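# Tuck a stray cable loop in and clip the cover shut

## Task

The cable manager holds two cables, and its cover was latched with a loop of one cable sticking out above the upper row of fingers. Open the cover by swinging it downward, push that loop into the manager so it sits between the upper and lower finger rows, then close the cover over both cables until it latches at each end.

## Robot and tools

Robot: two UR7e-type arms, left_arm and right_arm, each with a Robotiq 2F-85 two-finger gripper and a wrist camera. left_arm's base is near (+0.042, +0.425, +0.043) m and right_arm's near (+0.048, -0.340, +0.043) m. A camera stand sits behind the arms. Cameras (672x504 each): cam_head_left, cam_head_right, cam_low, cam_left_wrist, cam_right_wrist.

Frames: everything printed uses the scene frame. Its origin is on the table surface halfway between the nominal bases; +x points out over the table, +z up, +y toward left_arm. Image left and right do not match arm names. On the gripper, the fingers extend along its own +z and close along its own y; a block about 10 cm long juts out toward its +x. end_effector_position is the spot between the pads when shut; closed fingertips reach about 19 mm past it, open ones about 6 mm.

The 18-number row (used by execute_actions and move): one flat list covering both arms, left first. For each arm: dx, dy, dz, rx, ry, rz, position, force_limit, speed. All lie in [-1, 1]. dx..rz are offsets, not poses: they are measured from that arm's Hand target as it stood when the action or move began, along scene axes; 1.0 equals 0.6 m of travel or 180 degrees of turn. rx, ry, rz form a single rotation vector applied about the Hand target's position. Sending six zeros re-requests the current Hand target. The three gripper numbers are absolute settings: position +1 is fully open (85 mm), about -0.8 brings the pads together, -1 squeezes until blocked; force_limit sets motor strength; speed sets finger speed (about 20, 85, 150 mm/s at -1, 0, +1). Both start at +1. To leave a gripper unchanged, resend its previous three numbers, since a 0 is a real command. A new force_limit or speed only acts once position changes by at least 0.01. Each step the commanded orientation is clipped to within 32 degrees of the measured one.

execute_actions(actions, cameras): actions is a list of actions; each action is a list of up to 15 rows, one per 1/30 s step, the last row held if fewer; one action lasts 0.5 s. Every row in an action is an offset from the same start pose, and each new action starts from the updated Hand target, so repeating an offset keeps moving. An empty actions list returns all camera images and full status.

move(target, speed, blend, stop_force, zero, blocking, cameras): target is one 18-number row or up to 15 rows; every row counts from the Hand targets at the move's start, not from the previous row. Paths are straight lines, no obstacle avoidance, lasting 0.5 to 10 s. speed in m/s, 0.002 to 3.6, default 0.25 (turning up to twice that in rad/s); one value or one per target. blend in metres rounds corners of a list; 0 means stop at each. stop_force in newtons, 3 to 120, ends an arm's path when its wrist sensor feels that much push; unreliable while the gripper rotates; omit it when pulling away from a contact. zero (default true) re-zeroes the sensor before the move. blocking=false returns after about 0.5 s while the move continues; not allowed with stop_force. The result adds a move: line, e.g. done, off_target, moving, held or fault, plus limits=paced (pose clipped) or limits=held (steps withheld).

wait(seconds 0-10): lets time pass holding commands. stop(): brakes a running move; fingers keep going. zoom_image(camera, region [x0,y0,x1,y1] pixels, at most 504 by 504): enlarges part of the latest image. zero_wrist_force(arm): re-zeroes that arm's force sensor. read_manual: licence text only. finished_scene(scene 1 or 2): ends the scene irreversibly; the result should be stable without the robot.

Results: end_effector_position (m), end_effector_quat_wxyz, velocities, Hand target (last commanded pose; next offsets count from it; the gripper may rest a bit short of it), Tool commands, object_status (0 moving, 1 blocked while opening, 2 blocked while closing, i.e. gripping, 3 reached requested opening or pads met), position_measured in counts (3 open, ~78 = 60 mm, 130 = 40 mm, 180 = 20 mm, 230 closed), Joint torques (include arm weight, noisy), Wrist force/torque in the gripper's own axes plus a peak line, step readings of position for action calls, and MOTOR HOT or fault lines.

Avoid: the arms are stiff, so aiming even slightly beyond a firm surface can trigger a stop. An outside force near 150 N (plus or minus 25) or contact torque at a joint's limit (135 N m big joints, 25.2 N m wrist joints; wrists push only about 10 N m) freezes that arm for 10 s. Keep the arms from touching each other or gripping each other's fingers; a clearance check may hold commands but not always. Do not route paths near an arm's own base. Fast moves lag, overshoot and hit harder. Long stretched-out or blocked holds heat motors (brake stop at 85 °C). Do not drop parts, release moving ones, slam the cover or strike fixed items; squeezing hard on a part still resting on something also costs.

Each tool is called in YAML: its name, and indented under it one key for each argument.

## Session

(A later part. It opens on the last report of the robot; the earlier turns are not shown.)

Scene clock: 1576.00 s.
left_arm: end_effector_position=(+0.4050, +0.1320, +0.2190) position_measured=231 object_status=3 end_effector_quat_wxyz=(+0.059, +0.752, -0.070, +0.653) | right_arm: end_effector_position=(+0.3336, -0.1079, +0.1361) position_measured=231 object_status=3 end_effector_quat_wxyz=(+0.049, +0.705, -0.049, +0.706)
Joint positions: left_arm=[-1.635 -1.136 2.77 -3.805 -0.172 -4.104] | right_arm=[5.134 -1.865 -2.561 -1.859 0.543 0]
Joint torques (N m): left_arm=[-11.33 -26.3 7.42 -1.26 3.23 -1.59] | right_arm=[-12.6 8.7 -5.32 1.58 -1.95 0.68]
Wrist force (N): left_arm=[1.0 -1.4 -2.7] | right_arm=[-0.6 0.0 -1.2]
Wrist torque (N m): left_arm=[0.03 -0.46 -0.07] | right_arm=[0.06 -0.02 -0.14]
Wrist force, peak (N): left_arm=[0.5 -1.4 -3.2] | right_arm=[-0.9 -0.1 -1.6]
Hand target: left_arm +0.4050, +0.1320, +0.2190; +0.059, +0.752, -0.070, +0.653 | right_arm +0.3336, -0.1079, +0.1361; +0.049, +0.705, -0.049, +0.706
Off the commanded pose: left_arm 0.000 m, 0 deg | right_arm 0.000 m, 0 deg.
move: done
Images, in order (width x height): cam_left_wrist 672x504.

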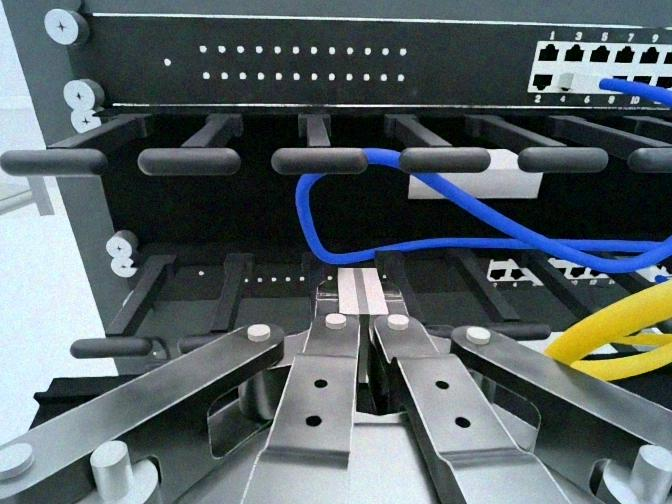

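move:
  target:
    - [0,-0.0083,0.0117,-0.0038,-0.0331,0,-1,-0.6,-0.5, 0,0,0,0,0,0,-1,-0.6,-0.5]
    - [0.05,-0.0133,0.0108,-0.0038,-0.0331,0,-1,-0.6,-0.5, 0,0,0,0,0,0,-1,-0.6,-0.5]
  speed: 0.05
  stop_force: 10
  cameras: ["cam_left_wrist"]

Scene clock: 1618.20 s.
left_arm: end_effector_position=(+0.4350, +0.1240, +0.2254) position_measured=231 object_status=3 end_effector_quat_wxyz=(+0.060, +0.717, -0.069, +0.691) | right_arm: end_effector_position=(+0.3336, -0.1079, +0.1361) position_measured=231 object_status=3 end_effector_quat_wxyz=(+0.049, +0.705, -0.049, +0.706)
Joint positions: left_arm=[-1.523 -0.861 2.524 -4.627 -0.213 -3.306] | right_arm=[5.134 -1.865 -2.561 -1.859 0.543 0]
Joint torques (N m): left_arm=[8.07 -19.77 -6.7 -2.08 -1.21 1.48] | right_arm=[-12.51 9.72 -6.12 1.42 -2.11 0.74]
Wrist force (N): left_arm=[0.4 -0.7 -2.8] | right_arm=[-0.5 0.0 -1.5]
Wrist torque (N m): left_arm=[0.12 -0.45 -0.13] | right_arm=[0.06 -0.03 -0.14]
Wrist force, peak (N): left_arm=[0.9 -1.5 -3.8] | right_arm=[-1.0 -0.1 -1.6]
Hand target: left_arm +0.4350, +0.1240, +0.2254; +0.060, +0.717, -0.069, +0.691 | right_arm +0.3336, -0.1079, +0.1361; +0.049, +0.705, -0.049, +0.706
Off the commanded pose: left_arm 0.000 m, 0 deg | right_arm 0.000 m, 0 deg.
move: done
Images, in order (width x height): cam_left_wrist 672x504.

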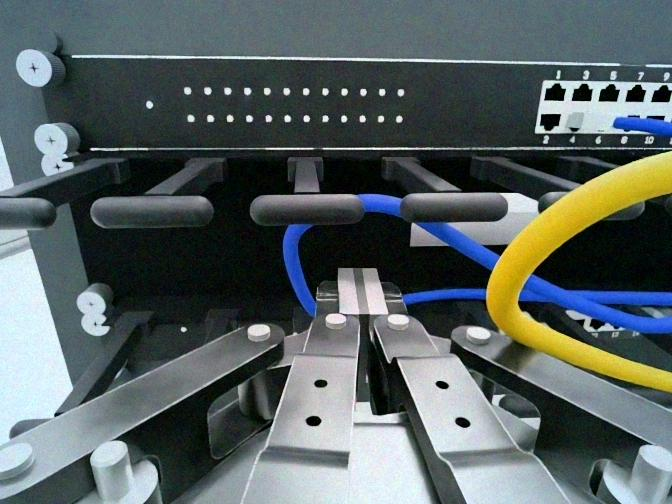

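move:
  target: [0.0583,-0.0067,-0.0015,0,0,0,-1,-0.6,-0.5, 0,0,0,0,0,0,-1,-0.6,-0.5]
  speed: 0.03
  stop_force: 8
  cameras: ["cam_left_wrist","cam_head_left"]

Scene clock: 1629.77 s.
left_arm: end_effector_position=(+0.4700, +0.1200, +0.2245) position_measured=231 object_status=3 end_effector_quat_wxyz=(+0.060, +0.717, -0.069, +0.691) | right_arm: end_effector_position=(+0.3336, -0.1079, +0.1361) position_measured=231 object_status=3 end_effector_quat_wxyz=(+0.049, +0.705, -0.049, +0.706)
Joint positions: left_arm=[-1.395 -0.86 2.446 -4.614 -0.339 -3.238] | right_arm=[5.134 -1.865 -2.561 -1.859 0.543 0]
Joint torques (N m): left_arm=[8.81 -21.91 -8.39 0.34 -1.27 1.5] | right_arm=[-13.36 10.63 -4.71 1.49 -1.83 0.88]
Wrist force (N): left_arm=[0.5 -0.6 -2.9] | right_arm=[-0.9 -0.2 -1.3]
Wrist torque (N m): left_arm=[0.08 -0.45 -0.12] | right_arm=[0.03 0.05 -0.14]
Wrist force, peak (N): left_arm=[0.5 -0.8 -3.1] | right_arm=[-0.6 0.1 -1.8]
Hand target: left_arm +0.4700, +0.1200, +0.2245; +0.060, +0.717, -0.069, +0.691 | right_arm +0.3336, -0.1079, +0.1361; +0.049, +0.705, -0.049, +0.706
Off the commanded pose: left_arm 0.000 m, 0 deg | right_arm 0.000 m, 0 deg.
move: done
Images, in order (width x height): cam_head_left 672x504, cam_left_wrist 672x504.

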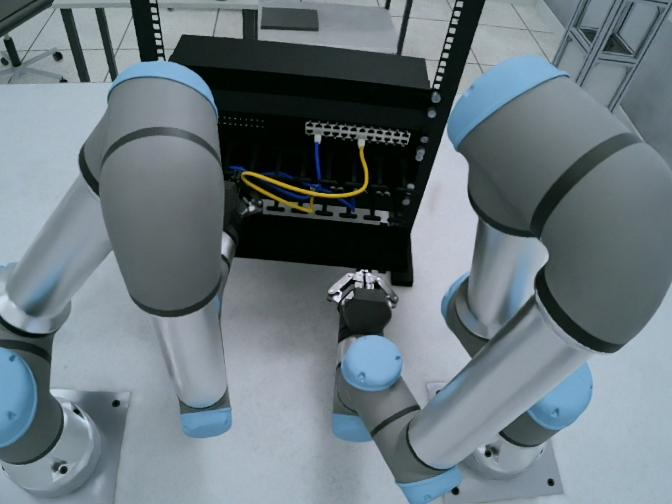

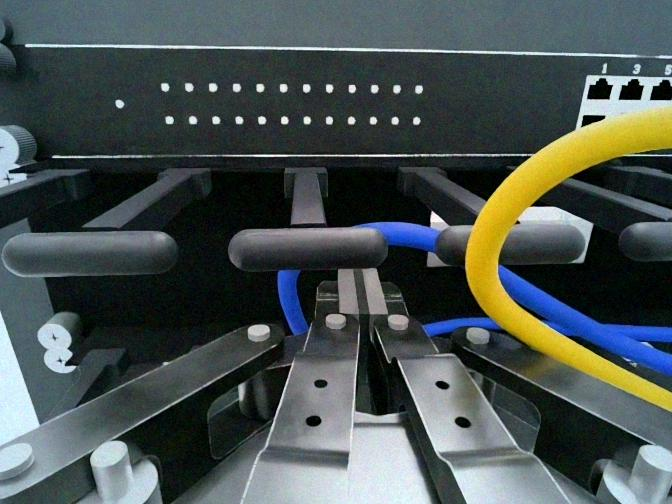

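move:
  target: [0.016,0.1408,0,0,0,0,-1,-0.6,-0.5, 0,0,0,0,0,0,-1,-0.6,-0.5]
  speed: 0.04
  stop_force: 10
  cameras: ["cam_left_wrist","cam_head_left","cam_right_wrist"]

Scene clock: 1645.90 s.
left_arm: end_effector_position=(+0.4796, +0.2045, +0.2245) position_measured=231 object_status=3 end_effector_quat_wxyz=(+0.060, +0.717, -0.069, +0.691) | right_arm: end_effector_position=(+0.3336, -0.1079, +0.1361) position_measured=231 object_status=3 end_effector_quat_wxyz=(+0.049, +0.705, -0.049, +0.706)
Joint positions: left_arm=[-1.287 -0.831 2.605 -4.828 -0.446 -3.21] | right_arm=[5.134 -1.865 -2.561 -1.859 0.543 0]
Joint torques (N m): left_arm=[11.7 -18.38 15.24 -2.94 0.69 1.38] | right_arm=[-11.9 11.11 -6.36 1.27 -1.76 0.68]
Wrist force (N): left_arm=[0.6 7.3 -2.5] | right_arm=[-0.8 0.0 -1.3]
Wrist torque (N m): left_arm=[0.03 -0.50 -0.13] | right_arm=[0.06 0.00 -0.14]
Wrist force, peak (N): left_arm=[0.8 8.0 -2.6] | right_arm=[-0.7 0.1 -1.7]
Hand target: left_arm +0.4796, +0.2045, +0.2245; +0.060, +0.717, -0.069, +0.691 | right_arm +0.3336, -0.1079, +0.1361; +0.049, +0.705, -0.049, +0.706
Off the commanded pose: left_arm 0.000 m, 0 deg | right_arm 0.000 m, 0 deg.
move: done
Images, in order (width x height): cam_head_left 672x504, cam_left_wrist 672x504, cam_right_wrist 672x504.

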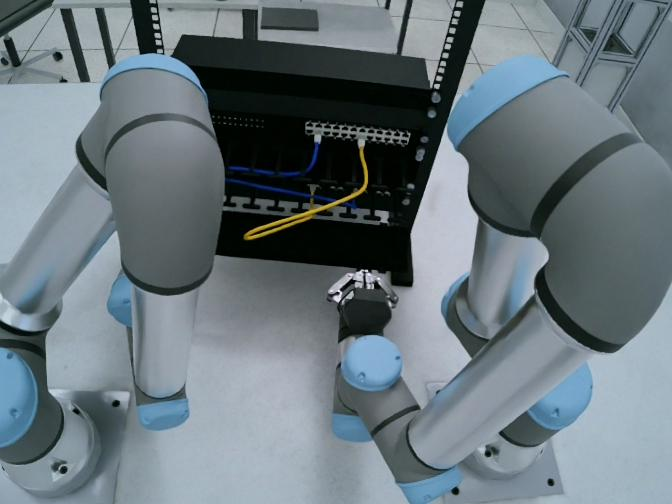

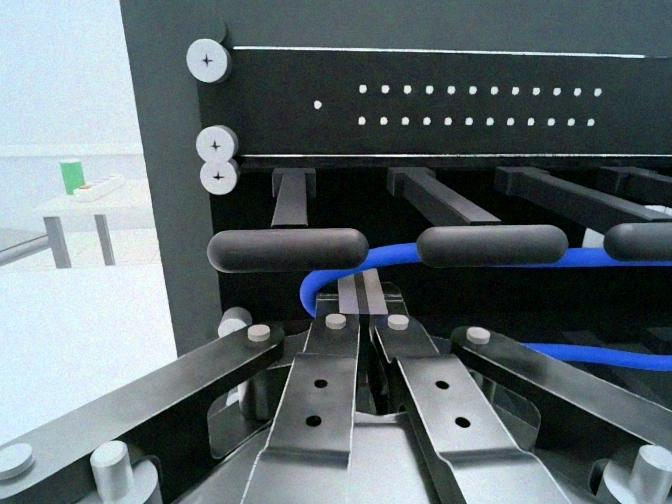

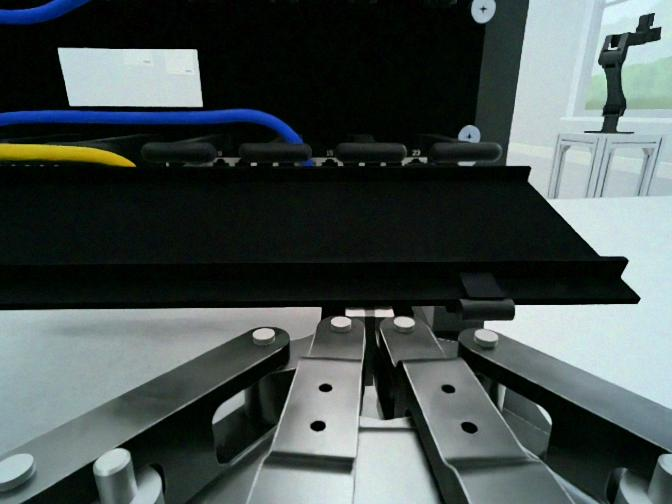

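move:
  target:
    - [-0.0015,-0.0132,0,0,0,0,-1,-0.6,-0.5, 0,0,0,0,0,0,-1,-0.6,-0.5]
    - [-0.1182,-0.0,0.0045,0,0,0,-1,-0.6,-0.5, 0,0,0,0,0,0,-1,-0.6,-0.5]
  speed: [0.03,0.05]
  cameras: ["cam_left_wrist","cam_head_left","cam_right_wrist"]

Scene clock: 1661.23 s.
left_arm: end_effector_position=(+0.4172, +0.2032, +0.2277) position_measured=231 object_status=3 end_effector_quat_wxyz=(+0.061, +0.715, -0.070, +0.693) | right_arm: end_effector_position=(+0.3336, -0.1079, +0.1361) position_measured=231 object_status=3 end_effector_quat_wxyz=(+0.049, +0.705, -0.049, +0.706)
Joint positions: left_arm=[-1.613 -0.741 2.765 -4.913 -0.126 -3.381] | right_arm=[5.134 -1.865 -2.561 -1.859 0.543 0]
Joint torques (N m): left_arm=[8.34 -30.96 2.05 -2.11 -0.34 1.37] | right_arm=[-12.89 10.1 -4.95 1.35 -1.58 0.63]
Wrist force (N): left_arm=[0.6 1.6 -2.1] | right_arm=[-0.5 -0.1 -1.5]
Wrist torque (N m): left_arm=[0.14 -0.45 -0.13] | right_arm=[0.04 -0.03 -0.14]
Wrist force, peak (N): left_arm=[0.5 7.5 -2.8] | right_arm=[-0.9 -0.2 -1.6]
Hand target: left_arm +0.4173, +0.2032, +0.2277; +0.061, +0.715, -0.070, +0.693 (not the last commanded pose) | right_arm +0.3336, -0.1079, +0.1361; +0.049, +0.705, -0.049, +0.706
Off the commanded pose: left_arm 0.009 m, 0 deg | right_arm 0.000 m, 0 deg.
move: held (left_arm; a check stopped the path); limits=held
pose unreachable (left arm): on one or more control steps of this call, first in action 0 (counted from 0), this arm could not follow its commanded pose, so it was not sent that pose on those steps. It may still have moved: this result reports where it is.
cause: moving toward the commanded pose would bring two parts of the arm too close to each other (joints 3 (elbow) to 5 (wrist 2) lie between them).
Images, in order (width x height): cam_head_left 672x504, cam_left_wrist 672x504, cam_right_wrist 672x504.

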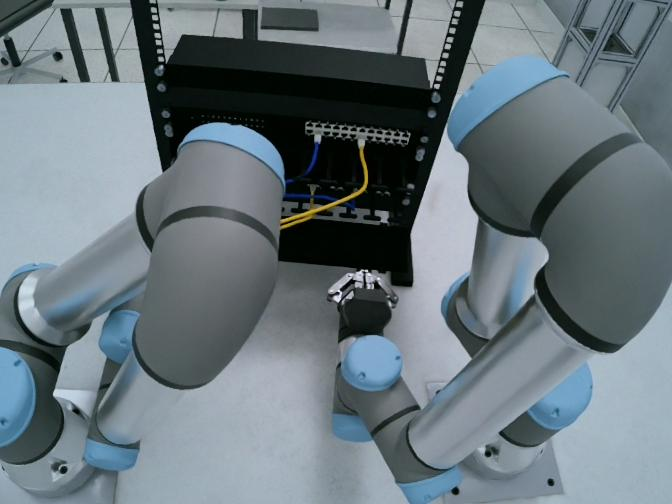

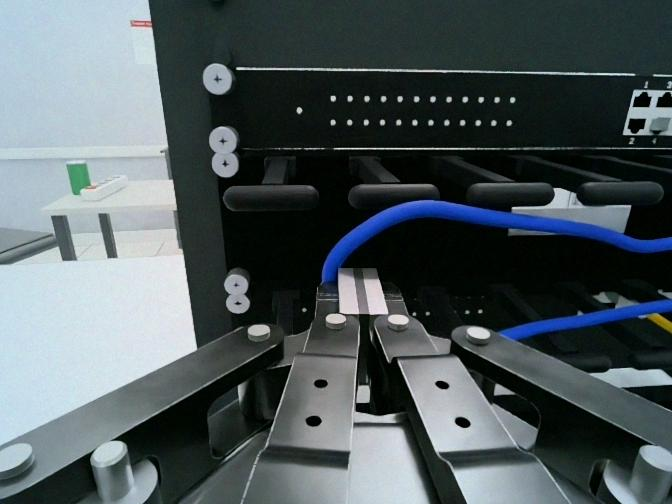

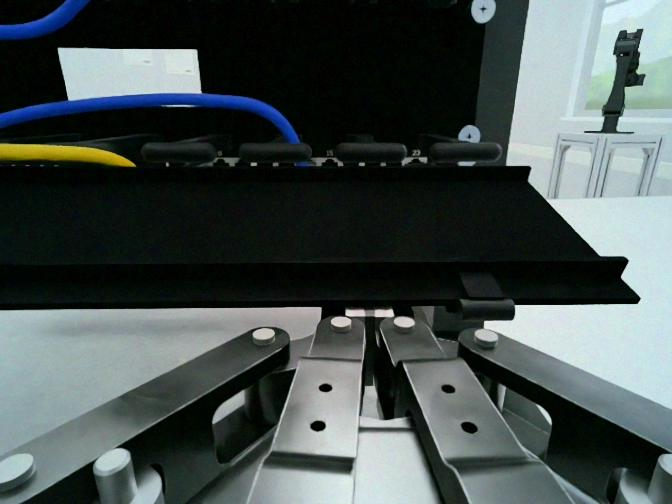

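move:
  target: [0.1040,0.0,-0.0053,0,0,0,-1,-0.6,-0.5, 0,0,0,0,0,0,-1,-0.6,-0.5]
  speed: [0.05]
  cameras: ["cam_left_wrist","cam_right_wrist"]

Scene clock: 1670.87 s.
left_arm: end_effector_position=(+0.4796, +0.2032, +0.2246) position_measured=231 object_status=3 end_effector_quat_wxyz=(+0.061, +0.715, -0.070, +0.693) | right_arm: end_effector_position=(+0.3336, -0.1079, +0.1361) position_measured=231 object_status=3 end_effector_quat_wxyz=(+0.049, +0.705, -0.049, +0.706)
Joint positions: left_arm=[-1.287 -0.826 2.598 -4.842 -0.449 -3.196] | right_arm=[5.134 -1.865 -2.561 -1.859 0.543 0]
Joint torques (N m): left_arm=[8.03 -33.8 -4.17 0.15 -1.38 1.52] | right_arm=[-12.59 11.03 -5.41 1.55 -1.66 0.74]
Wrist force (N): left_arm=[0.5 -0.4 -2.5] | right_arm=[-0.6 -0.2 -1.2]
Wrist torque (N m): left_arm=[0.13 -0.46 -0.13] | right_arm=[0.03 -0.01 -0.14]
Wrist force, peak (N): left_arm=[0.6 1.6 -2.9] | right_arm=[-0.7 -0.1 -1.9]
Hand target: left_arm +0.4797, +0.2032, +0.2246; +0.061, +0.715, -0.070, +0.693 | right_arm +0.3336, -0.1079, +0.1361; +0.049, +0.705, -0.049, +0.706
Off the commanded pose: left_arm 0.000 m, 0 deg | right_arm 0.000 m, 0 deg.
move: done
Images, in order (width x height): cam_left_wrist 672x504, cam_right_wrist 672x504.

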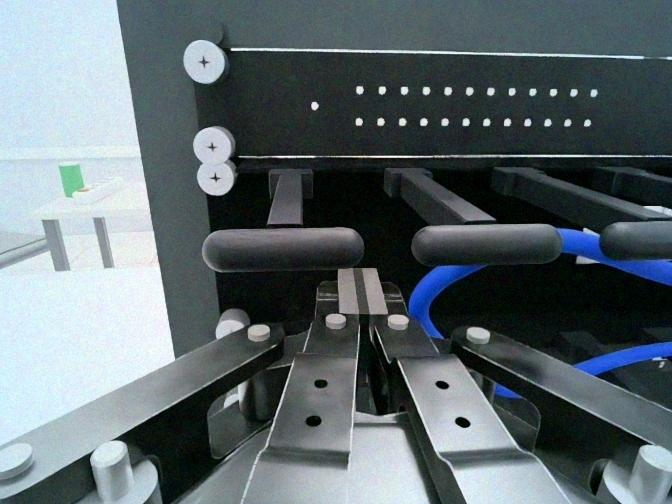

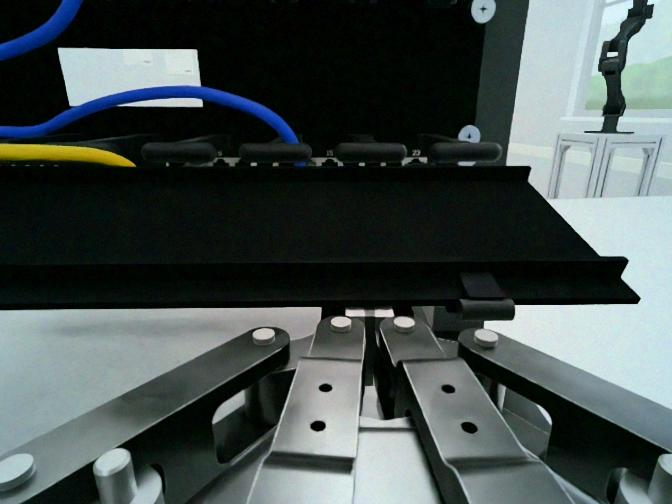

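move:
  target: [-0.0917,-0.02,0.0045,0,0,0,-1,-0.6,-0.5, 0,0,0,0,0,0,-1,-0.6,-0.5]
  speed: [0.05]
  cameras: ["cam_left_wrist","cam_head_left"]

Scene clock: 1723.83 s.
left_arm: end_effector_position=(+0.4247, +0.1912, +0.2273) position_measured=231 object_status=3 end_effector_quat_wxyz=(+0.061, +0.715, -0.070, +0.693) | right_arm: end_effector_position=(+0.3336, -0.1079, +0.1361) position_measured=231 object_status=3 end_effector_quat_wxyz=(+0.049, +0.705, -0.049, +0.706)
Joint positions: left_arm=[-1.568 -0.786 2.706 -4.877 -0.17 -3.313] | right_arm=[5.134 -1.865 -2.561 -1.859 0.543 0]
Joint torques (N m): left_arm=[-12.7 -16.78 16.72 0.6 1.82 -1.39] | right_arm=[-11.73 9.49 -5.26 1.57 -1.56 1.09]
Wrist force (N): left_arm=[0.3 -0.9 -2.4] | right_arm=[-0.9 -0.1 -1.3]
Wrist torque (N m): left_arm=[0.13 -0.42 -0.06] | right_arm=[0.05 0.03 -0.14]
Wrist force, peak (N): left_arm=[-1.0 -2.1 -2.1] | right_arm=[-0.6 0.1 -1.8]
Hand target: left_arm +0.4247, +0.1912, +0.2273; +0.061, +0.715, -0.070, +0.693 | right_arm +0.3336, -0.1079, +0.1361; +0.049, +0.705, -0.049, +0.706
Off the commanded pose: left_arm 0.000 m, 0 deg | right_arm 0.000 m, 0 deg.
move: done
Images, in order (width x height): cam_head_left 672x504, cam_left_wrist 672x504.

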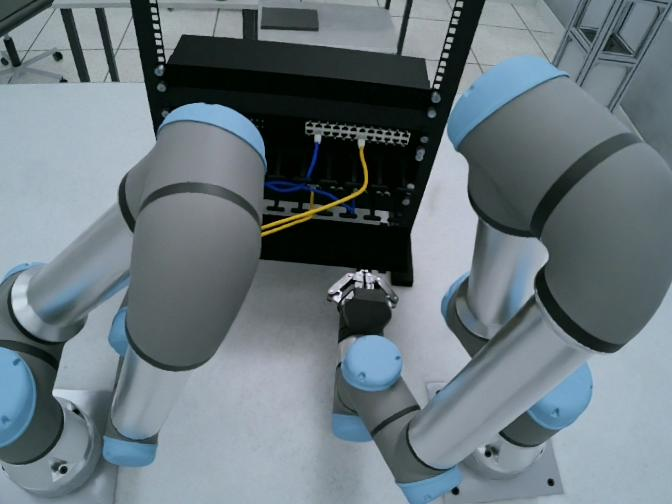

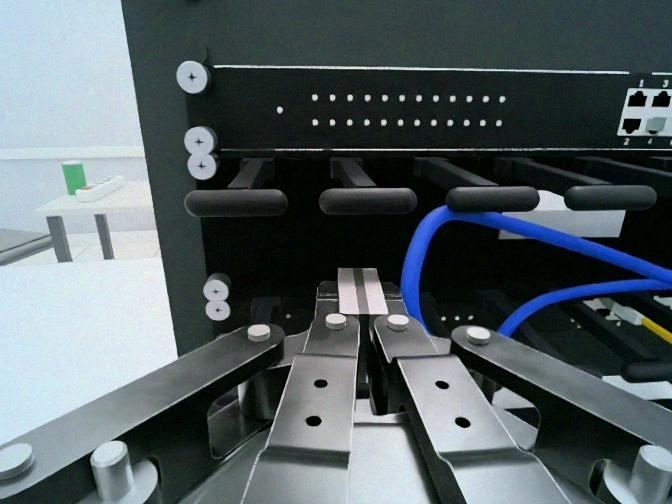

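zoom_image:
  camera: "cam_left_wrist"
  region: [370, 160, 570, 380]

Scaled by 2.291 from the camera's 672x504 image, which has a finer 960x720 frame.

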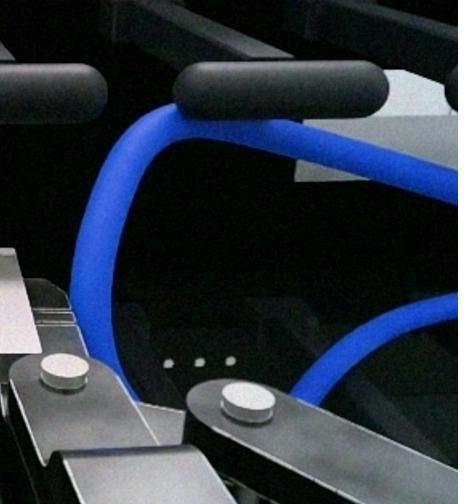

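move:
  target: [-0.0208,-0.0317,-0.0058,0,0,0,-1,-0.6,-0.5, 0,0,0,0,0,0,-1,-0.6,-0.5]
  speed: [0.05]

execute_actions:
  actions:
    - [[0,0,0,0,0,0,0.0,-0.6,-0.5,0,0,0,0,0,0,-1,-0.6,-0.5]]
  cameras: ["cam_left_wrist"]

Scene clock: 1747.73 s.
left_arm: end_effector_position=(+0.4122, +0.1722, +0.2238) position_measured=231 object_status=3 end_effector_quat_wxyz=(+0.061, +0.714, -0.070, +0.693) | right_arm: end_effector_position=(+0.3336, -0.1079, +0.1361) position_measured=231 object_status=3 end_effector_quat_wxyz=(+0.049, +0.705, -0.049, +0.706)
Joint positions: left_arm=[-1.628 -0.783 2.7 -4.777 -0.111 -3.41] | right_arm=[5.134 -1.865 -2.561 -1.859 0.543 0]
Joint torques (N m): left_arm=[-11.62 -31.65 15.63 0.27 2.02 -1.53] | right_arm=[-11.89 11.05 -6.14 1.27 -1.48 0.6]
Wrist force (N): left_arm=[0.8 -0.4 -2.6] | right_arm=[-0.7 -0.1 -1.3]
Wrist torque (N m): left_arm=[0.13 -0.50 -0.06] | right_arm=[0.04 0.00 -0.14]
Wrist force, peak (N): left_arm=[0.4 -1.0 -2.8] | right_arm=[-0.8 -0.2 -1.6]
Hand target: left_arm +0.4122, +0.1722, +0.2238; +0.061, +0.715, -0.070, +0.693 | right_arm +0.3336, -0.1079, +0.1361; +0.049, +0.705, -0.049, +0.706
Off the commanded pose: left_arm 0.000 m, 0 deg | right_arm 0.000 m, 0 deg.
move: done

Scene clock: 1748.77 s.
left_arm: end_effector_position=(+0.4122, +0.1722, +0.2238) position_measured=129 object_status=0 end_effector_quat_wxyz=(+0.061, +0.715, -0.070, +0.693) | right_arm: end_effector_position=(+0.3336, -0.1079, +0.1361) position_measured=231 object_status=3 end_effector_quat_wxyz=(+0.049, +0.705, -0.049, +0.706)
Joint positions: left_arm=[-1.628 -0.784 2.701 -4.773 -0.111 -3.415] | right_arm=[5.134 -1.865 -2.561 -1.859 0.543 0]
Joint torques (N m): left_arm=[-11.5 -31.31 16.35 0.2 2.15 -1.6] | right_arm=[-10.95 11.24 -6.42 1.66 -1.41 0.77]
Wrist force (N): left_arm=[0.6 -0.4 -2.8] | right_arm=[-0.9 -0.1 -1.3]
Wrist torque (N m): left_arm=[0.13 -0.47 -0.06] | right_arm=[0.05 0.02 -0.14]
Wrist force, peak (N): left_arm=[0.7 -0.5 -3.0] | right_arm=[-0.8 0.0 -1.5]
Hand target: left_arm +0.4122, +0.1722, +0.2238; +0.061, +0.715, -0.070, +0.693 | right_arm +0.3336, -0.1079, +0.1361; +0.049, +0.705, -0.049, +0.706
Off the commanded pose: left_arm 0.000 m, 0 deg | right_arm 0.000 m, 0 deg.
Step readings (end_effector_position of left_arm | right_arm):
0: (+0.4122, +0.1722, +0.2238) | (+0.3336, -0.1079, +0.1361)
1: (+0.4122, +0.1722, +0.2238) | (+0.3336, -0.1079, +0.1361)
2: (+0.4122, +0.1722, +0.2238) | (+0.3336, -0.1079, +0.1361)
4: (+0.4122, +0.1722, +0.2238) | (+0.3336, -0.1079, +0.1361)
8: (+0.4122, +0.1722, +0.2238) | (+0.3336, -0.1079, +0.1361)
15: (+0.4122, +0.1722, +0.2238) | (+0.3336, -0.1079, +0.1361)
Images, in order (width x height): cam_left_wrist 672x504.

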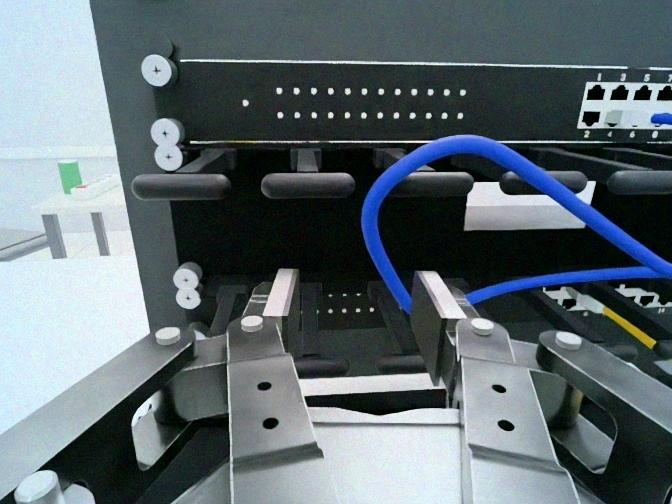

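move:
  target:
    - [0,-0.005,0.035,0,0,0,0.0,-0.6,-0.5, 0,0,0,0,0,0,-1,-0.6,-0.5]
    - [0.02,-0.0083,0.035,0,0,0,0.0,-0.6,-0.5, 0,0,0,0,0,0,-1,-0.6,-0.5]
  speed: [0.05,0.05]
  cameras: ["cam_left_wrist"]

Scene clock: 1765.00 s.
left_arm: end_effector_position=(+0.4242, +0.1672, +0.2448) position_measured=129 object_status=3 end_effector_quat_wxyz=(+0.061, +0.715, -0.070, +0.693) | right_arm: end_effector_position=(+0.3336, -0.1079, +0.1361) position_measured=231 object_status=3 end_effector_quat_wxyz=(+0.049, +0.705, -0.049, +0.706)
Joint positions: left_arm=[-1.568 -0.91 2.663 -4.707 -0.17 -3.315] | right_arm=[5.134 -1.865 -2.561 -1.859 0.543 0]
Joint torques (N m): left_arm=[8.94 -15.78 -5.08 -2.02 -1.17 1.38] | right_arm=[-12.21 10.78 -5.43 1.51 -1.5 0.69]
Wrist force (N): left_arm=[0.8 -0.4 -2.8] | right_arm=[-0.6 0.0 -1.5]
Wrist torque (N m): left_arm=[0.14 -0.48 -0.14] | right_arm=[0.06 -0.02 -0.14]
Wrist force, peak (N): left_arm=[0.8 -0.6 -2.9] | right_arm=[-0.8 -0.1 -1.6]
Hand target: left_arm +0.4242, +0.1672, +0.2448; +0.061, +0.715, -0.070, +0.693 | right_arm +0.3336, -0.1079, +0.1361; +0.049, +0.705, -0.049, +0.706
Off the commanded pose: left_arm 0.000 m, 0 deg | right_arm 0.000 m, 0 deg.
move: done
Images, in order (width x height): cam_left_wrist 672x504.

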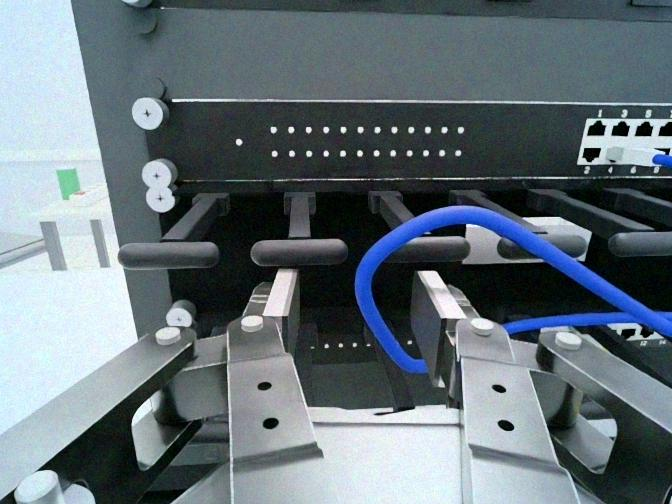

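execute_actions:
  actions:
    - [[0,0,0,0,0,0,-1,-0.6,-0.5,0,0,0,0,0,0,-1,-0.6,-0.5]]
    - [[0,0,0,0,0,0,-1,-0.6,-0.5,0,0,0,0,0,0,-1,-0.6,-0.5]]
  cameras: ["cam_left_wrist"]

Scene clock: 1770.73 s.
left_arm: end_effector_position=(+0.4242, +0.1672, +0.2448) position_measured=221 object_status=2 end_effector_quat_wxyz=(+0.061, +0.715, -0.070, +0.693) | right_arm: end_effector_position=(+0.3336, -0.1079, +0.1361) position_measured=231 object_status=3 end_effector_quat_wxyz=(+0.049, +0.705, -0.049, +0.706)
Joint positions: left_arm=[-1.568 -0.91 2.663 -4.708 -0.17 -3.314] | right_arm=[5.134 -1.865 -2.561 -1.859 0.543 0]
Joint torques (N m): left_arm=[8.61 -15.37 -4.05 -1.95 -1.06 1.44] | right_arm=[-13.47 10.16 -4.87 1.65 -1.44 0.43]
Wrist force (N): left_arm=[0.4 -0.4 -2.5] | right_arm=[-0.7 -0.1 -1.3]
Wrist torque (N m): left_arm=[0.12 -0.44 -0.14] | right_arm=[0.05 -0.01 -0.14]
Wrist force, peak (N): left_arm=[0.7 -0.3 -2.8] | right_arm=[-0.8 -0.1 -1.6]
Hand target: left_arm +0.4242, +0.1672, +0.2448; +0.061, +0.715, -0.070, +0.693 | right_arm +0.3336, -0.1079, +0.1361; +0.049, +0.705, -0.049, +0.706
Off the commanded pose: left_arm 0.000 m, 0 deg | right_arm 0.000 m, 0 deg.
Step readings (end_effector_position of left_arm | right_arm):
0: (+0.4242, +0.1672, +0.2448) | (+0.3336, -0.1079, +0.1361)
1: (+0.4242, +0.1672, +0.2448) | (+0.3336, -0.1079, +0.1361)
2: (+0.4242, +0.1672, +0.2448) | (+0.3336, -0.1079, +0.1361)
4: (+0.4242, +0.1672, +0.2448) | (+0.3336, -0.1079, +0.1361)
8: (+0.4242, +0.1672, +0.2448) | (+0.3336, -0.1079, +0.1361)
15: (+0.4242, +0.1672, +0.2448) | (+0.3336, -0.1079, +0.1361)
16: (+0.4242, +0.1672, +0.2448) | (+0.3336, -0.1079, +0.1361)
17: (+0.4242, +0.1672, +0.2448) | (+0.3336, -0.1079, +0.1361)
19: (+0.4242, +0.1672, +0.2448) | (+0.3336, -0.1079, +0.1361)
23: (+0.4242, +0.1672, +0.2448) | (+0.3336, -0.1079, +0.1361)
30: (+0.4242, +0.1672, +0.2448) | (+0.3336, -0.1079, +0.1361)
Images, in order (width x height): cam_left_wrist 672x504.

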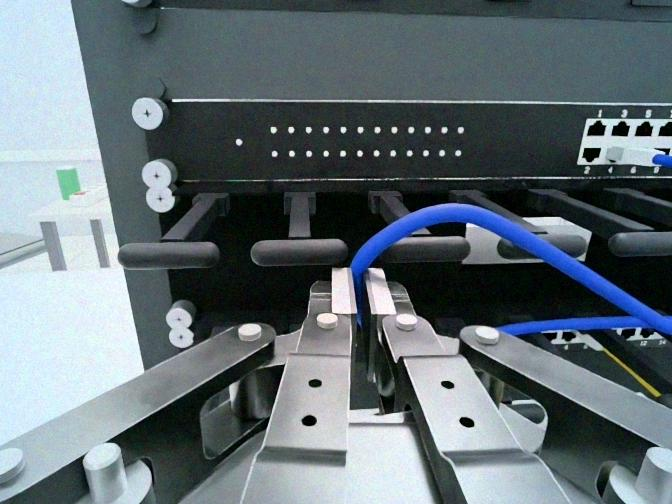

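move:
  target:
    - [0.0097,0.0463,-0.0497,0,0,0,-1,-0.6,-0.5, 0,0,0,0,0,0,-1,-0.6,-0.5]
  speed: [0.05]
  cameras: ["cam_left_wrist"]

Scene clock: 1781.83 s.
left_arm: end_effector_position=(+0.4300, +0.1950, +0.2150) position_measured=221 object_status=2 end_effector_quat_wxyz=(+0.061, +0.715, -0.070, +0.693) | right_arm: end_effector_position=(+0.3336, -0.1079, +0.1361) position_measured=231 object_status=3 end_effector_quat_wxyz=(+0.049, +0.705, -0.049, +0.706)
Joint positions: left_arm=[-1.539 -0.727 2.687 -4.942 -0.199 -3.288] | right_arm=[5.134 -1.865 -2.561 -1.859 0.543 0]
Joint torques (N m): left_arm=[8.73 -17.33 0.85 -1.94 -0.94 1.38] | right_arm=[-11.84 11.52 -5.23 1.66 -0.94 0.61]
Wrist force (N): left_arm=[1.3 0.4 -2.5] | right_arm=[-0.6 0.0 -1.5]
Wrist torque (N m): left_arm=[0.13 -0.44 -0.17] | right_arm=[0.06 -0.02 -0.14]
Wrist force, peak (N): left_arm=[1.7 -0.5 -3.1] | right_arm=[-1.1 0.1 -1.6]
Hand target: left_arm +0.4300, +0.1950, +0.2150; +0.061, +0.715, -0.070, +0.693 | right_arm +0.3336, -0.1079, +0.1361; +0.049, +0.705, -0.049, +0.706
Off the commanded pose: left_arm 0.000 m, 0 deg | right_arm 0.000 m, 0 deg.
move: done
Images, in order (width x height): cam_left_wrist 672x504.

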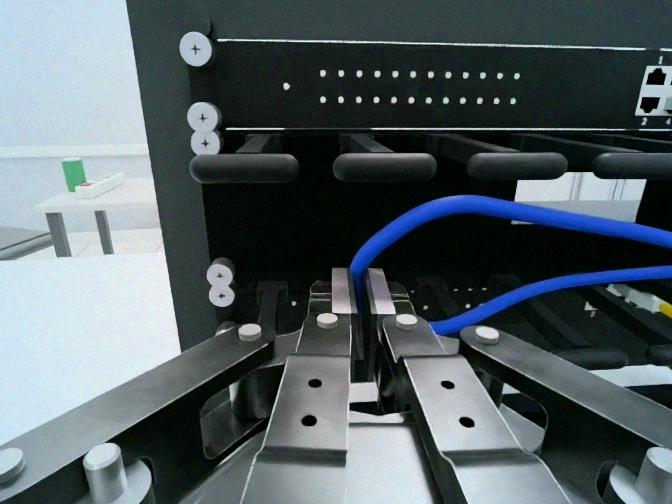

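move:
  target:
    - [0.0767,0.0167,0.0,0,0,0,-1,-0.6,-0.5, 0,0,0,0,0,0,-1,-0.6,-0.5]
  speed: [0.04]
  stop_force: 12
  cameras: ["cam_left_wrist","cam_right_wrist"]

Scene clock: 1795.70 s.
left_arm: end_effector_position=(+0.4760, +0.2050, +0.2150) position_measured=221 object_status=2 end_effector_quat_wxyz=(+0.061, +0.715, -0.070, +0.693) | right_arm: end_effector_position=(+0.3336, -0.1079, +0.1361) position_measured=231 object_status=3 end_effector_quat_wxyz=(+0.049, +0.705, -0.049, +0.706)
Joint positions: left_arm=[-1.302 -0.778 2.601 -4.89 -0.435 -3.198] | right_arm=[5.134 -1.865 -2.561 -1.859 0.543 0]
Joint torques (N m): left_arm=[9.04 -33.55 -2.48 0.06 -0.49 1.46] | right_arm=[-12.46 10.26 -5.12 1.5 -1.23 0.57]
Wrist force (N): left_arm=[1.3 2.1 -3.2] | right_arm=[-0.5 0.1 -1.0]
Wrist torque (N m): left_arm=[0.03 -0.53 -0.14] | right_arm=[0.09 -0.03 -0.14]
Wrist force, peak (N): left_arm=[1.0 2.4 -3.3] | right_arm=[-0.6 0.0 -1.8]
Hand target: left_arm +0.4760, +0.2050, +0.2150; +0.061, +0.715, -0.070, +0.693 | right_arm +0.3336, -0.1079, +0.1361; +0.049, +0.705, -0.049, +0.706
Off the commanded pose: left_arm 0.000 m, 0 deg | right_arm 0.000 m, 0 deg.
move: done
Images, in order (width x height): cam_left_wrist 672x504, cam_right_wrist 672x504.

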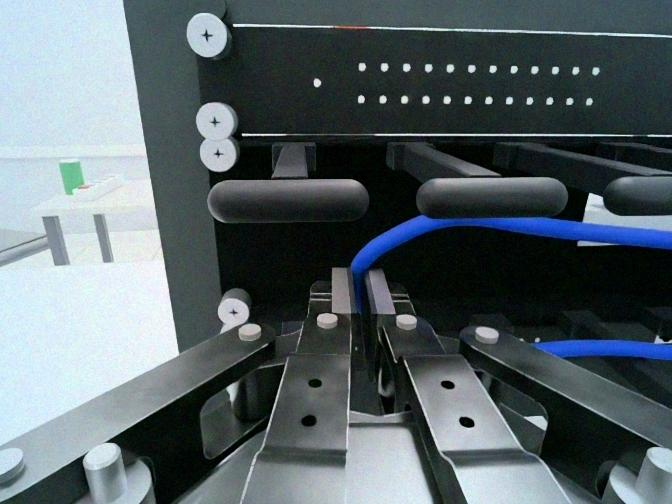

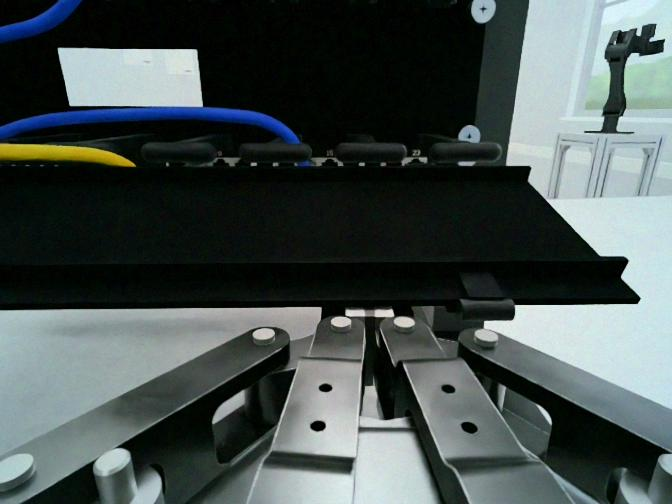

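execute_actions:
  actions:
    - [[0,0,0,0,0,0,-0.2,-0.6,-0.8,0,0,0,0,0,0,-1,-0.6,-0.5]]
    - [[0,0,0,0,0,0,-0.2,-0.6,-0.8,0,0,0,0,0,0,-1,-0.6,-0.5]]
  cameras: ["cam_left_wrist"]

Scene clock: 1803.33 s.
left_arm: end_effector_position=(+0.4760, +0.2050, +0.2150) position_measured=154 object_status=3 end_effector_quat_wxyz=(+0.061, +0.715, -0.070, +0.693) | right_arm: end_effector_position=(+0.3336, -0.1079, +0.1361) position_measured=231 object_status=3 end_effector_quat_wxyz=(+0.049, +0.705, -0.049, +0.706)
Joint positions: left_arm=[-1.302 -0.778 2.601 -4.89 -0.435 -3.198] | right_arm=[5.134 -1.865 -2.561 -1.859 0.543 0]
Joint torques (N m): left_arm=[2.94 -33.3 -1.84 -0.03 -0.62 1.29] | right_arm=[-12.67 11.17 -6.77 1.45 -1.18 0.5]
Wrist force (N): left_arm=[0.6 -0.5 -2.7] | right_arm=[-0.5 0.0 -1.6]
Wrist torque (N m): left_arm=[0.10 -0.47 -0.13] | right_arm=[0.07 -0.03 -0.15]
Wrist force, peak (N): left_arm=[1.1 2.5 -3.3] | right_arm=[-0.8 0.0 -1.7]
Hand target: left_arm +0.4760, +0.2050, +0.2150; +0.061, +0.715, -0.070, +0.693 | right_arm +0.3336, -0.1079, +0.1361; +0.049, +0.705, -0.049, +0.706
Off the commanded pose: left_arm 0.000 m, 0 deg | right_arm 0.000 m, 0 deg.
Step readings (end_effector_position of left_arm | right_arm):
0: (+0.4760, +0.2050, +0.2150) | (+0.3336, -0.1079, +0.1361)
1: (+0.4760, +0.2050, +0.2150) | (+0.3336, -0.1079, +0.1361)
2: (+0.4760, +0.2050, +0.2150) | (+0.3336, -0.1079, +0.1361)
4: (+0.4760, +0.2050, +0.2150) | (+0.3336, -0.1079, +0.1361)
8: (+0.4760, +0.2050, +0.2150) | (+0.3336, -0.1079, +0.1361)
15: (+0.4760, +0.2050, +0.2150) | (+0.3336, -0.1079, +0.1361)
16: (+0.4760, +0.2050, +0.2150) | (+0.3336, -0.1079, +0.1361)
17: (+0.4760, +0.2050, +0.2150) | (+0.3336, -0.1079, +0.1361)
19: (+0.4760, +0.2050, +0.2150) | (+0.3336, -0.1079, +0.1361)
23: (+0.4760, +0.2050, +0.2150) | (+0.3336, -0.1079, +0.1361)
30: (+0.4760, +0.2050, +0.2150) | (+0.3336, -0.1079, +0.1361)
Images, in order (width x height): cam_left_wrist 672x504.

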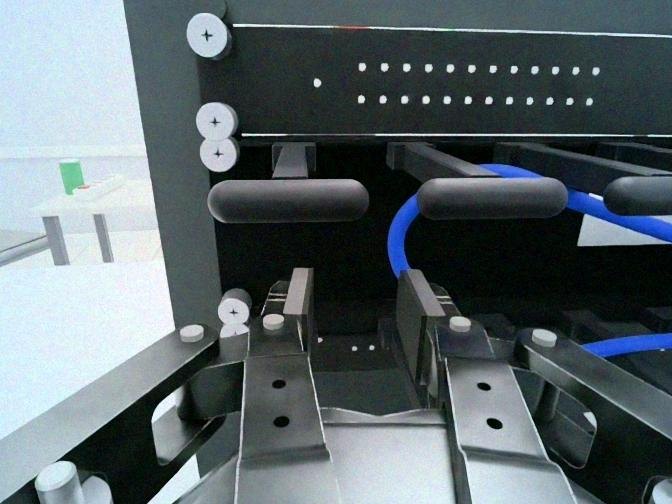

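move:
  target:
    - [-0.0028,-0.0283,0.0,0,0,0,-0.2,-0.6,-0.8, 0,0,0,0,0,0,-1,-0.6,-0.5]
    - [-0.0917,-0.0283,0.0,0,0,0,-0.2,-0.6,-0.8, 0,0,0,0,0,0,-1,-0.6,-0.5]
  speed: [0.04,0.08]
  cameras: ["cam_left_wrist","cam_right_wrist"]

Scene clock: 1833.80 s.
left_arm: end_effector_position=(+0.4210, +0.1880, +0.2150) position_measured=154 object_status=3 end_effector_quat_wxyz=(+0.061, +0.715, -0.070, +0.693) | right_arm: end_effector_position=(+0.3336, -0.1079, +0.1361) position_measured=231 object_status=3 end_effector_quat_wxyz=(+0.049, +0.705, -0.049, +0.706)
Joint positions: left_arm=[-1.587 -0.722 2.697 -4.91 -0.151 -3.335] | right_arm=[5.134 -1.865 -2.561 -1.859 0.543 0]
Joint torques (N m): left_arm=[-11.53 -16.95 17.68 0.4 1.88 -1.61] | right_arm=[-11.74 10.37 -5.5 1.45 -1.02 0.62]
Wrist force (N): left_arm=[0.5 -0.6 -2.7] | right_arm=[-0.5 0.2 -1.5]
Wrist torque (N m): left_arm=[0.10 -0.45 -0.06] | right_arm=[0.09 -0.04 -0.14]
Wrist force, peak (N): left_arm=[0.7 -0.5 -3.1] | right_arm=[-0.5 0.2 -1.8]
Hand target: left_arm +0.4210, +0.1880, +0.2150; +0.061, +0.715, -0.070, +0.693 | right_arm +0.3336, -0.1079, +0.1361; +0.049, +0.705, -0.049, +0.706
Off the commanded pose: left_arm 0.000 m, 0 deg | right_arm 0.000 m, 0 deg.
move: done
Images, in order (width x height): cam_left_wrist 672x504, cam_right_wrist 672x504.

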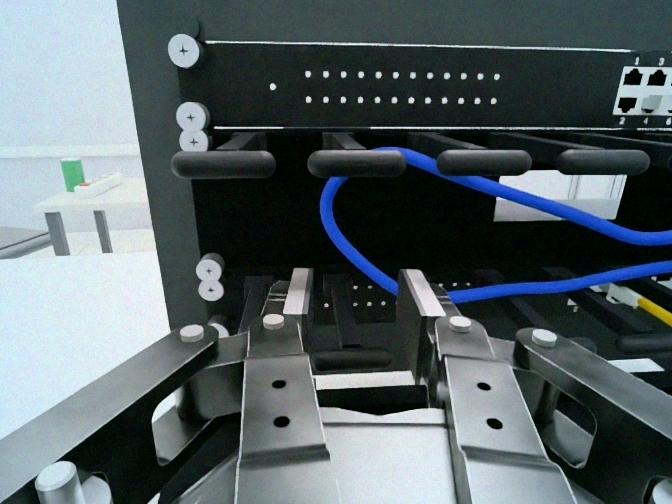

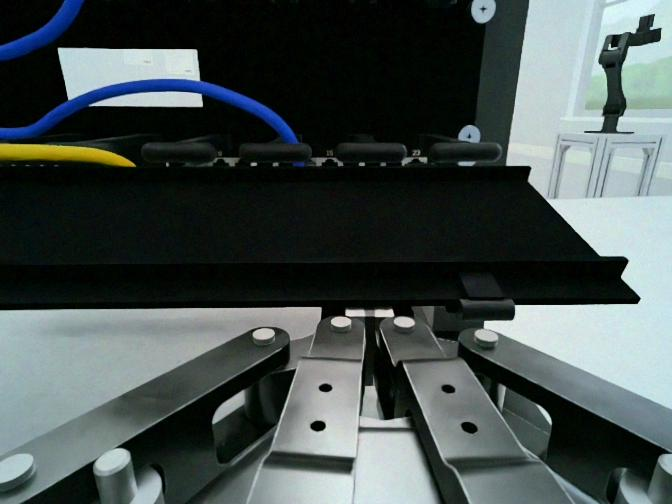

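execute_actions:
  actions:
    - [[0,0,0,0,0,0,-1,-0.6,-0.2,0,0,0,0,0,0,-1,-0.6,-0.5]]
    - [[-0.005,-0.01,0.0217,0,0,0,-1,-0.6,-0.2,0,0,0,0,0,0,-1,-0.6,-0.5]]
  cameras: ["cam_left_wrist"]

Scene clock: 1881.43 s.
left_arm: end_effector_position=(+0.4180, +0.1820, +0.2280) position_measured=232 object_status=3 end_effector_quat_wxyz=(+0.061, +0.715, -0.070, +0.693) | right_arm: end_effector_position=(+0.3336, -0.1079, +0.1361) position_measured=231 object_status=3 end_effector_quat_wxyz=(+0.049, +0.705, -0.049, +0.706)
Joint positions: left_arm=[-1.602 -0.796 2.706 -4.824 -0.137 -3.357] | right_arm=[5.134 -1.865 -2.561 -1.859 0.543 0]
Joint torques (N m): left_arm=[-11.49 -31.43 16.52 0.37 1.99 -1.51] | right_arm=[-11.66 12.28 -5.83 1.51 -0.89 0.74]
Wrist force (N): left_arm=[0.7 -0.1 -2.7] | right_arm=[-0.8 0.0 -1.5]
Wrist torque (N m): left_arm=[0.18 -0.48 -0.06] | right_arm=[0.06 0.01 -0.14]
Wrist force, peak (N): left_arm=[-2.7 -1.6 -2.3] | right_arm=[-0.7 0.1 -1.7]
Hand target: left_arm +0.4180, +0.1820, +0.2280; +0.061, +0.715, -0.070, +0.693 | right_arm +0.3336, -0.1079, +0.1361; +0.049, +0.705, -0.049, +0.706
Off the commanded pose: left_arm 0.000 m, 0 deg | right_arm 0.000 m, 0 deg.
Step readings (end_effector_position of left_arm | right_arm):
0: (+0.4210, +0.1880, +0.2150) | (+0.3336, -0.1079, +0.1361)
1: (+0.4210, +0.1880, +0.2150) | (+0.3336, -0.1079, +0.1361)
2: (+0.4210, +0.1880, +0.2149) | (+0.3336, -0.1079, +0.1361)
4: (+0.4210, +0.1880, +0.2149) | (+0.3336, -0.1079, +0.1361)
8: (+0.4210, +0.1880, +0.2149) | (+0.3336, -0.1079, +0.1361)
15: (+0.4210, +0.1880, +0.2149) | (+0.3336, -0.1079, +0.1361)
16: (+0.4210, +0.1880, +0.2150) | (+0.3336, -0.1079, +0.1361)
17: (+0.4205, +0.1873, +0.2162) | (+0.3336, -0.1079, +0.1361)
19: (+0.4190, +0.1848, +0.2216) | (+0.3336, -0.1079, +0.1361)
23: (+0.4181, +0.1828, +0.2263) | (+0.3336, -0.1079, +0.1361)
30: (+0.4180, +0.1821, +0.2278) | (+0.3336, -0.1079, +0.1361)
Images, in order (width x height): cam_left_wrist 672x504.

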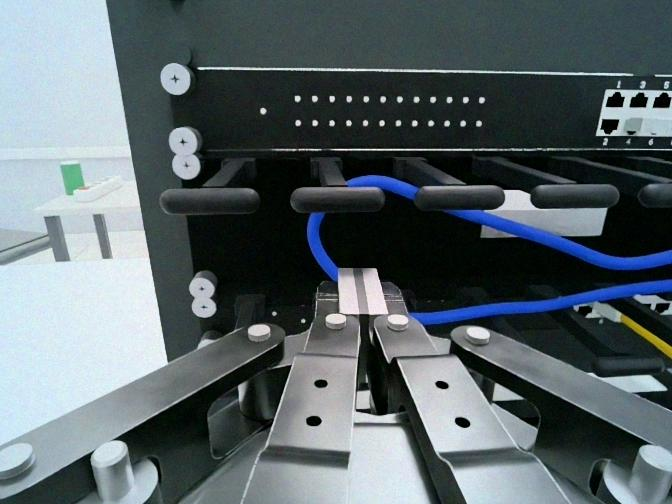

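move:
  target:
    - [0.0417,0.025,0.0017,0,0,0,-1,-0.6,-0.2, 0,0,0,0,0,0,-1,-0.6,-0.5]
    - [0.098,0.0217,0.0017,0,0,0,-1,-0.6,-0.2, 0,0,0,0,0,0,-1,-0.6,-0.5]
  speed: [0.05,0.04]
  stop_force: 10
  cameras: ["cam_left_wrist"]

Scene clock: 1891.73 s.
left_arm: end_effector_position=(+0.4768, +0.1950, +0.2290) position_measured=232 object_status=3 end_effector_quat_wxyz=(+0.061, +0.715, -0.070, +0.693) | right_arm: end_effector_position=(+0.3336, -0.1079, +0.1361) position_measured=231 object_status=3 end_effector_quat_wxyz=(+0.049, +0.705, -0.049, +0.706)
Joint positions: left_arm=[-1.309 -0.849 2.592 -4.809 -0.427 -3.199] | right_arm=[5.134 -1.865 -2.561 -1.859 0.543 0]
Joint torques (N m): left_arm=[8.29 -33.75 -4.7 0.18 -1.4 1.46] | right_arm=[-12.29 9.84 -5.6 1.33 -1.1 0.7]
Wrist force (N): left_arm=[0.7 -0.5 -2.4] | right_arm=[-0.9 0.1 -1.5]
Wrist torque (N m): left_arm=[0.10 -0.51 -0.13] | right_arm=[0.07 0.02 -0.14]
Wrist force, peak (N): left_arm=[0.4 -0.1 -3.2] | right_arm=[-0.8 0.2 -1.6]
Hand target: left_arm +0.4768, +0.1950, +0.2290; +0.061, +0.715, -0.070, +0.693 | right_arm +0.3336, -0.1079, +0.1361; +0.049, +0.705, -0.049, +0.706
Off the commanded pose: left_arm 0.000 m, 0 deg | right_arm 0.000 m, 0 deg.
move: done
Images, in order (width x height): cam_left_wrist 672x504.

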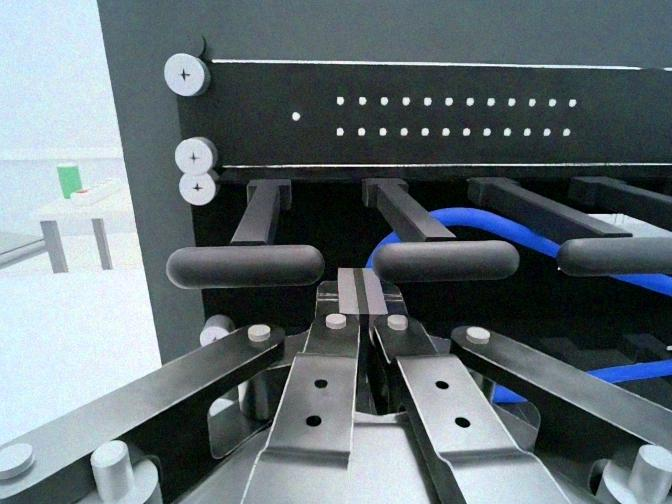

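zoom_image:
  camera: "cam_left_wrist"
  region: [320, 160, 672, 420]

Scaled by 1.432 from the camera's 672x504 image, which has a finer 960x720 frame.

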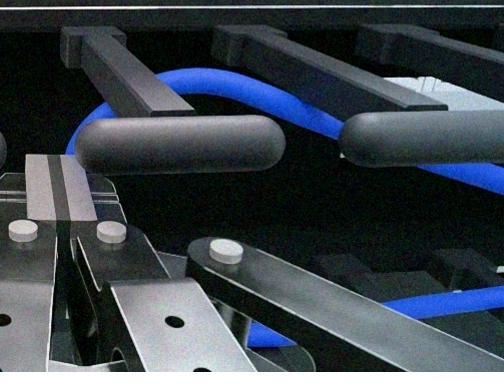

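move:
  target:
    - [-0.0917,-0.02,0.005,0,0,0,-1,-0.6,-0.2, 0,0,0,0,0,0,-1,-0.6,-0.5]
  speed: [0.08]
  cameras: ["cam_left_wrist"]

Scene clock: 1905.40 s.
left_arm: end_effector_position=(+0.4218, +0.1830, +0.2320) position_measured=232 object_status=3 end_effector_quat_wxyz=(+0.061, +0.715, -0.070, +0.693) | right_arm: end_effector_position=(+0.3336, -0.1079, +0.1361) position_measured=231 object_status=3 end_effector_quat_wxyz=(+0.049, +0.705, -0.049, +0.706)
Joint positions: left_arm=[-1.582 -0.821 2.699 -4.82 -0.156 -3.329] | right_arm=[5.134 -1.865 -2.561 -1.859 0.543 0]
Joint torques (N m): left_arm=[-11.8 -31.28 15.65 0.39 2.05 -1.54] | right_arm=[-12.85 11.68 -7.79 1.33 -0.76 0.36]
Wrist force (N): left_arm=[0.6 -0.4 -3.0] | right_arm=[-0.7 -0.2 -1.3]
Wrist torque (N m): left_arm=[0.14 -0.46 -0.06] | right_arm=[0.03 -0.02 -0.14]
Wrist force, peak (N): left_arm=[0.7 0.0 -3.2] | right_arm=[-1.0 0.0 -1.8]
Hand target: left_arm +0.4218, +0.1830, +0.2320; +0.061, +0.715, -0.070, +0.693 | right_arm +0.3336, -0.1079, +0.1361; +0.049, +0.705, -0.049, +0.706
Off the commanded pose: left_arm 0.000 m, 0 deg | right_arm 0.000 m, 0 deg.
move: done
Images, in order (width x height): cam_left_wrist 672x504.

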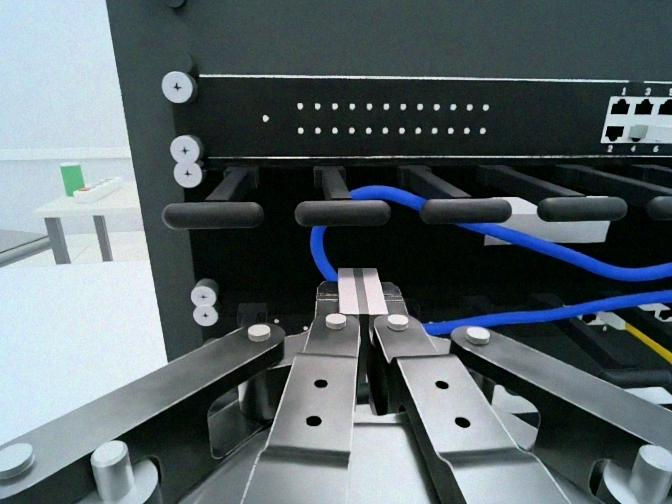

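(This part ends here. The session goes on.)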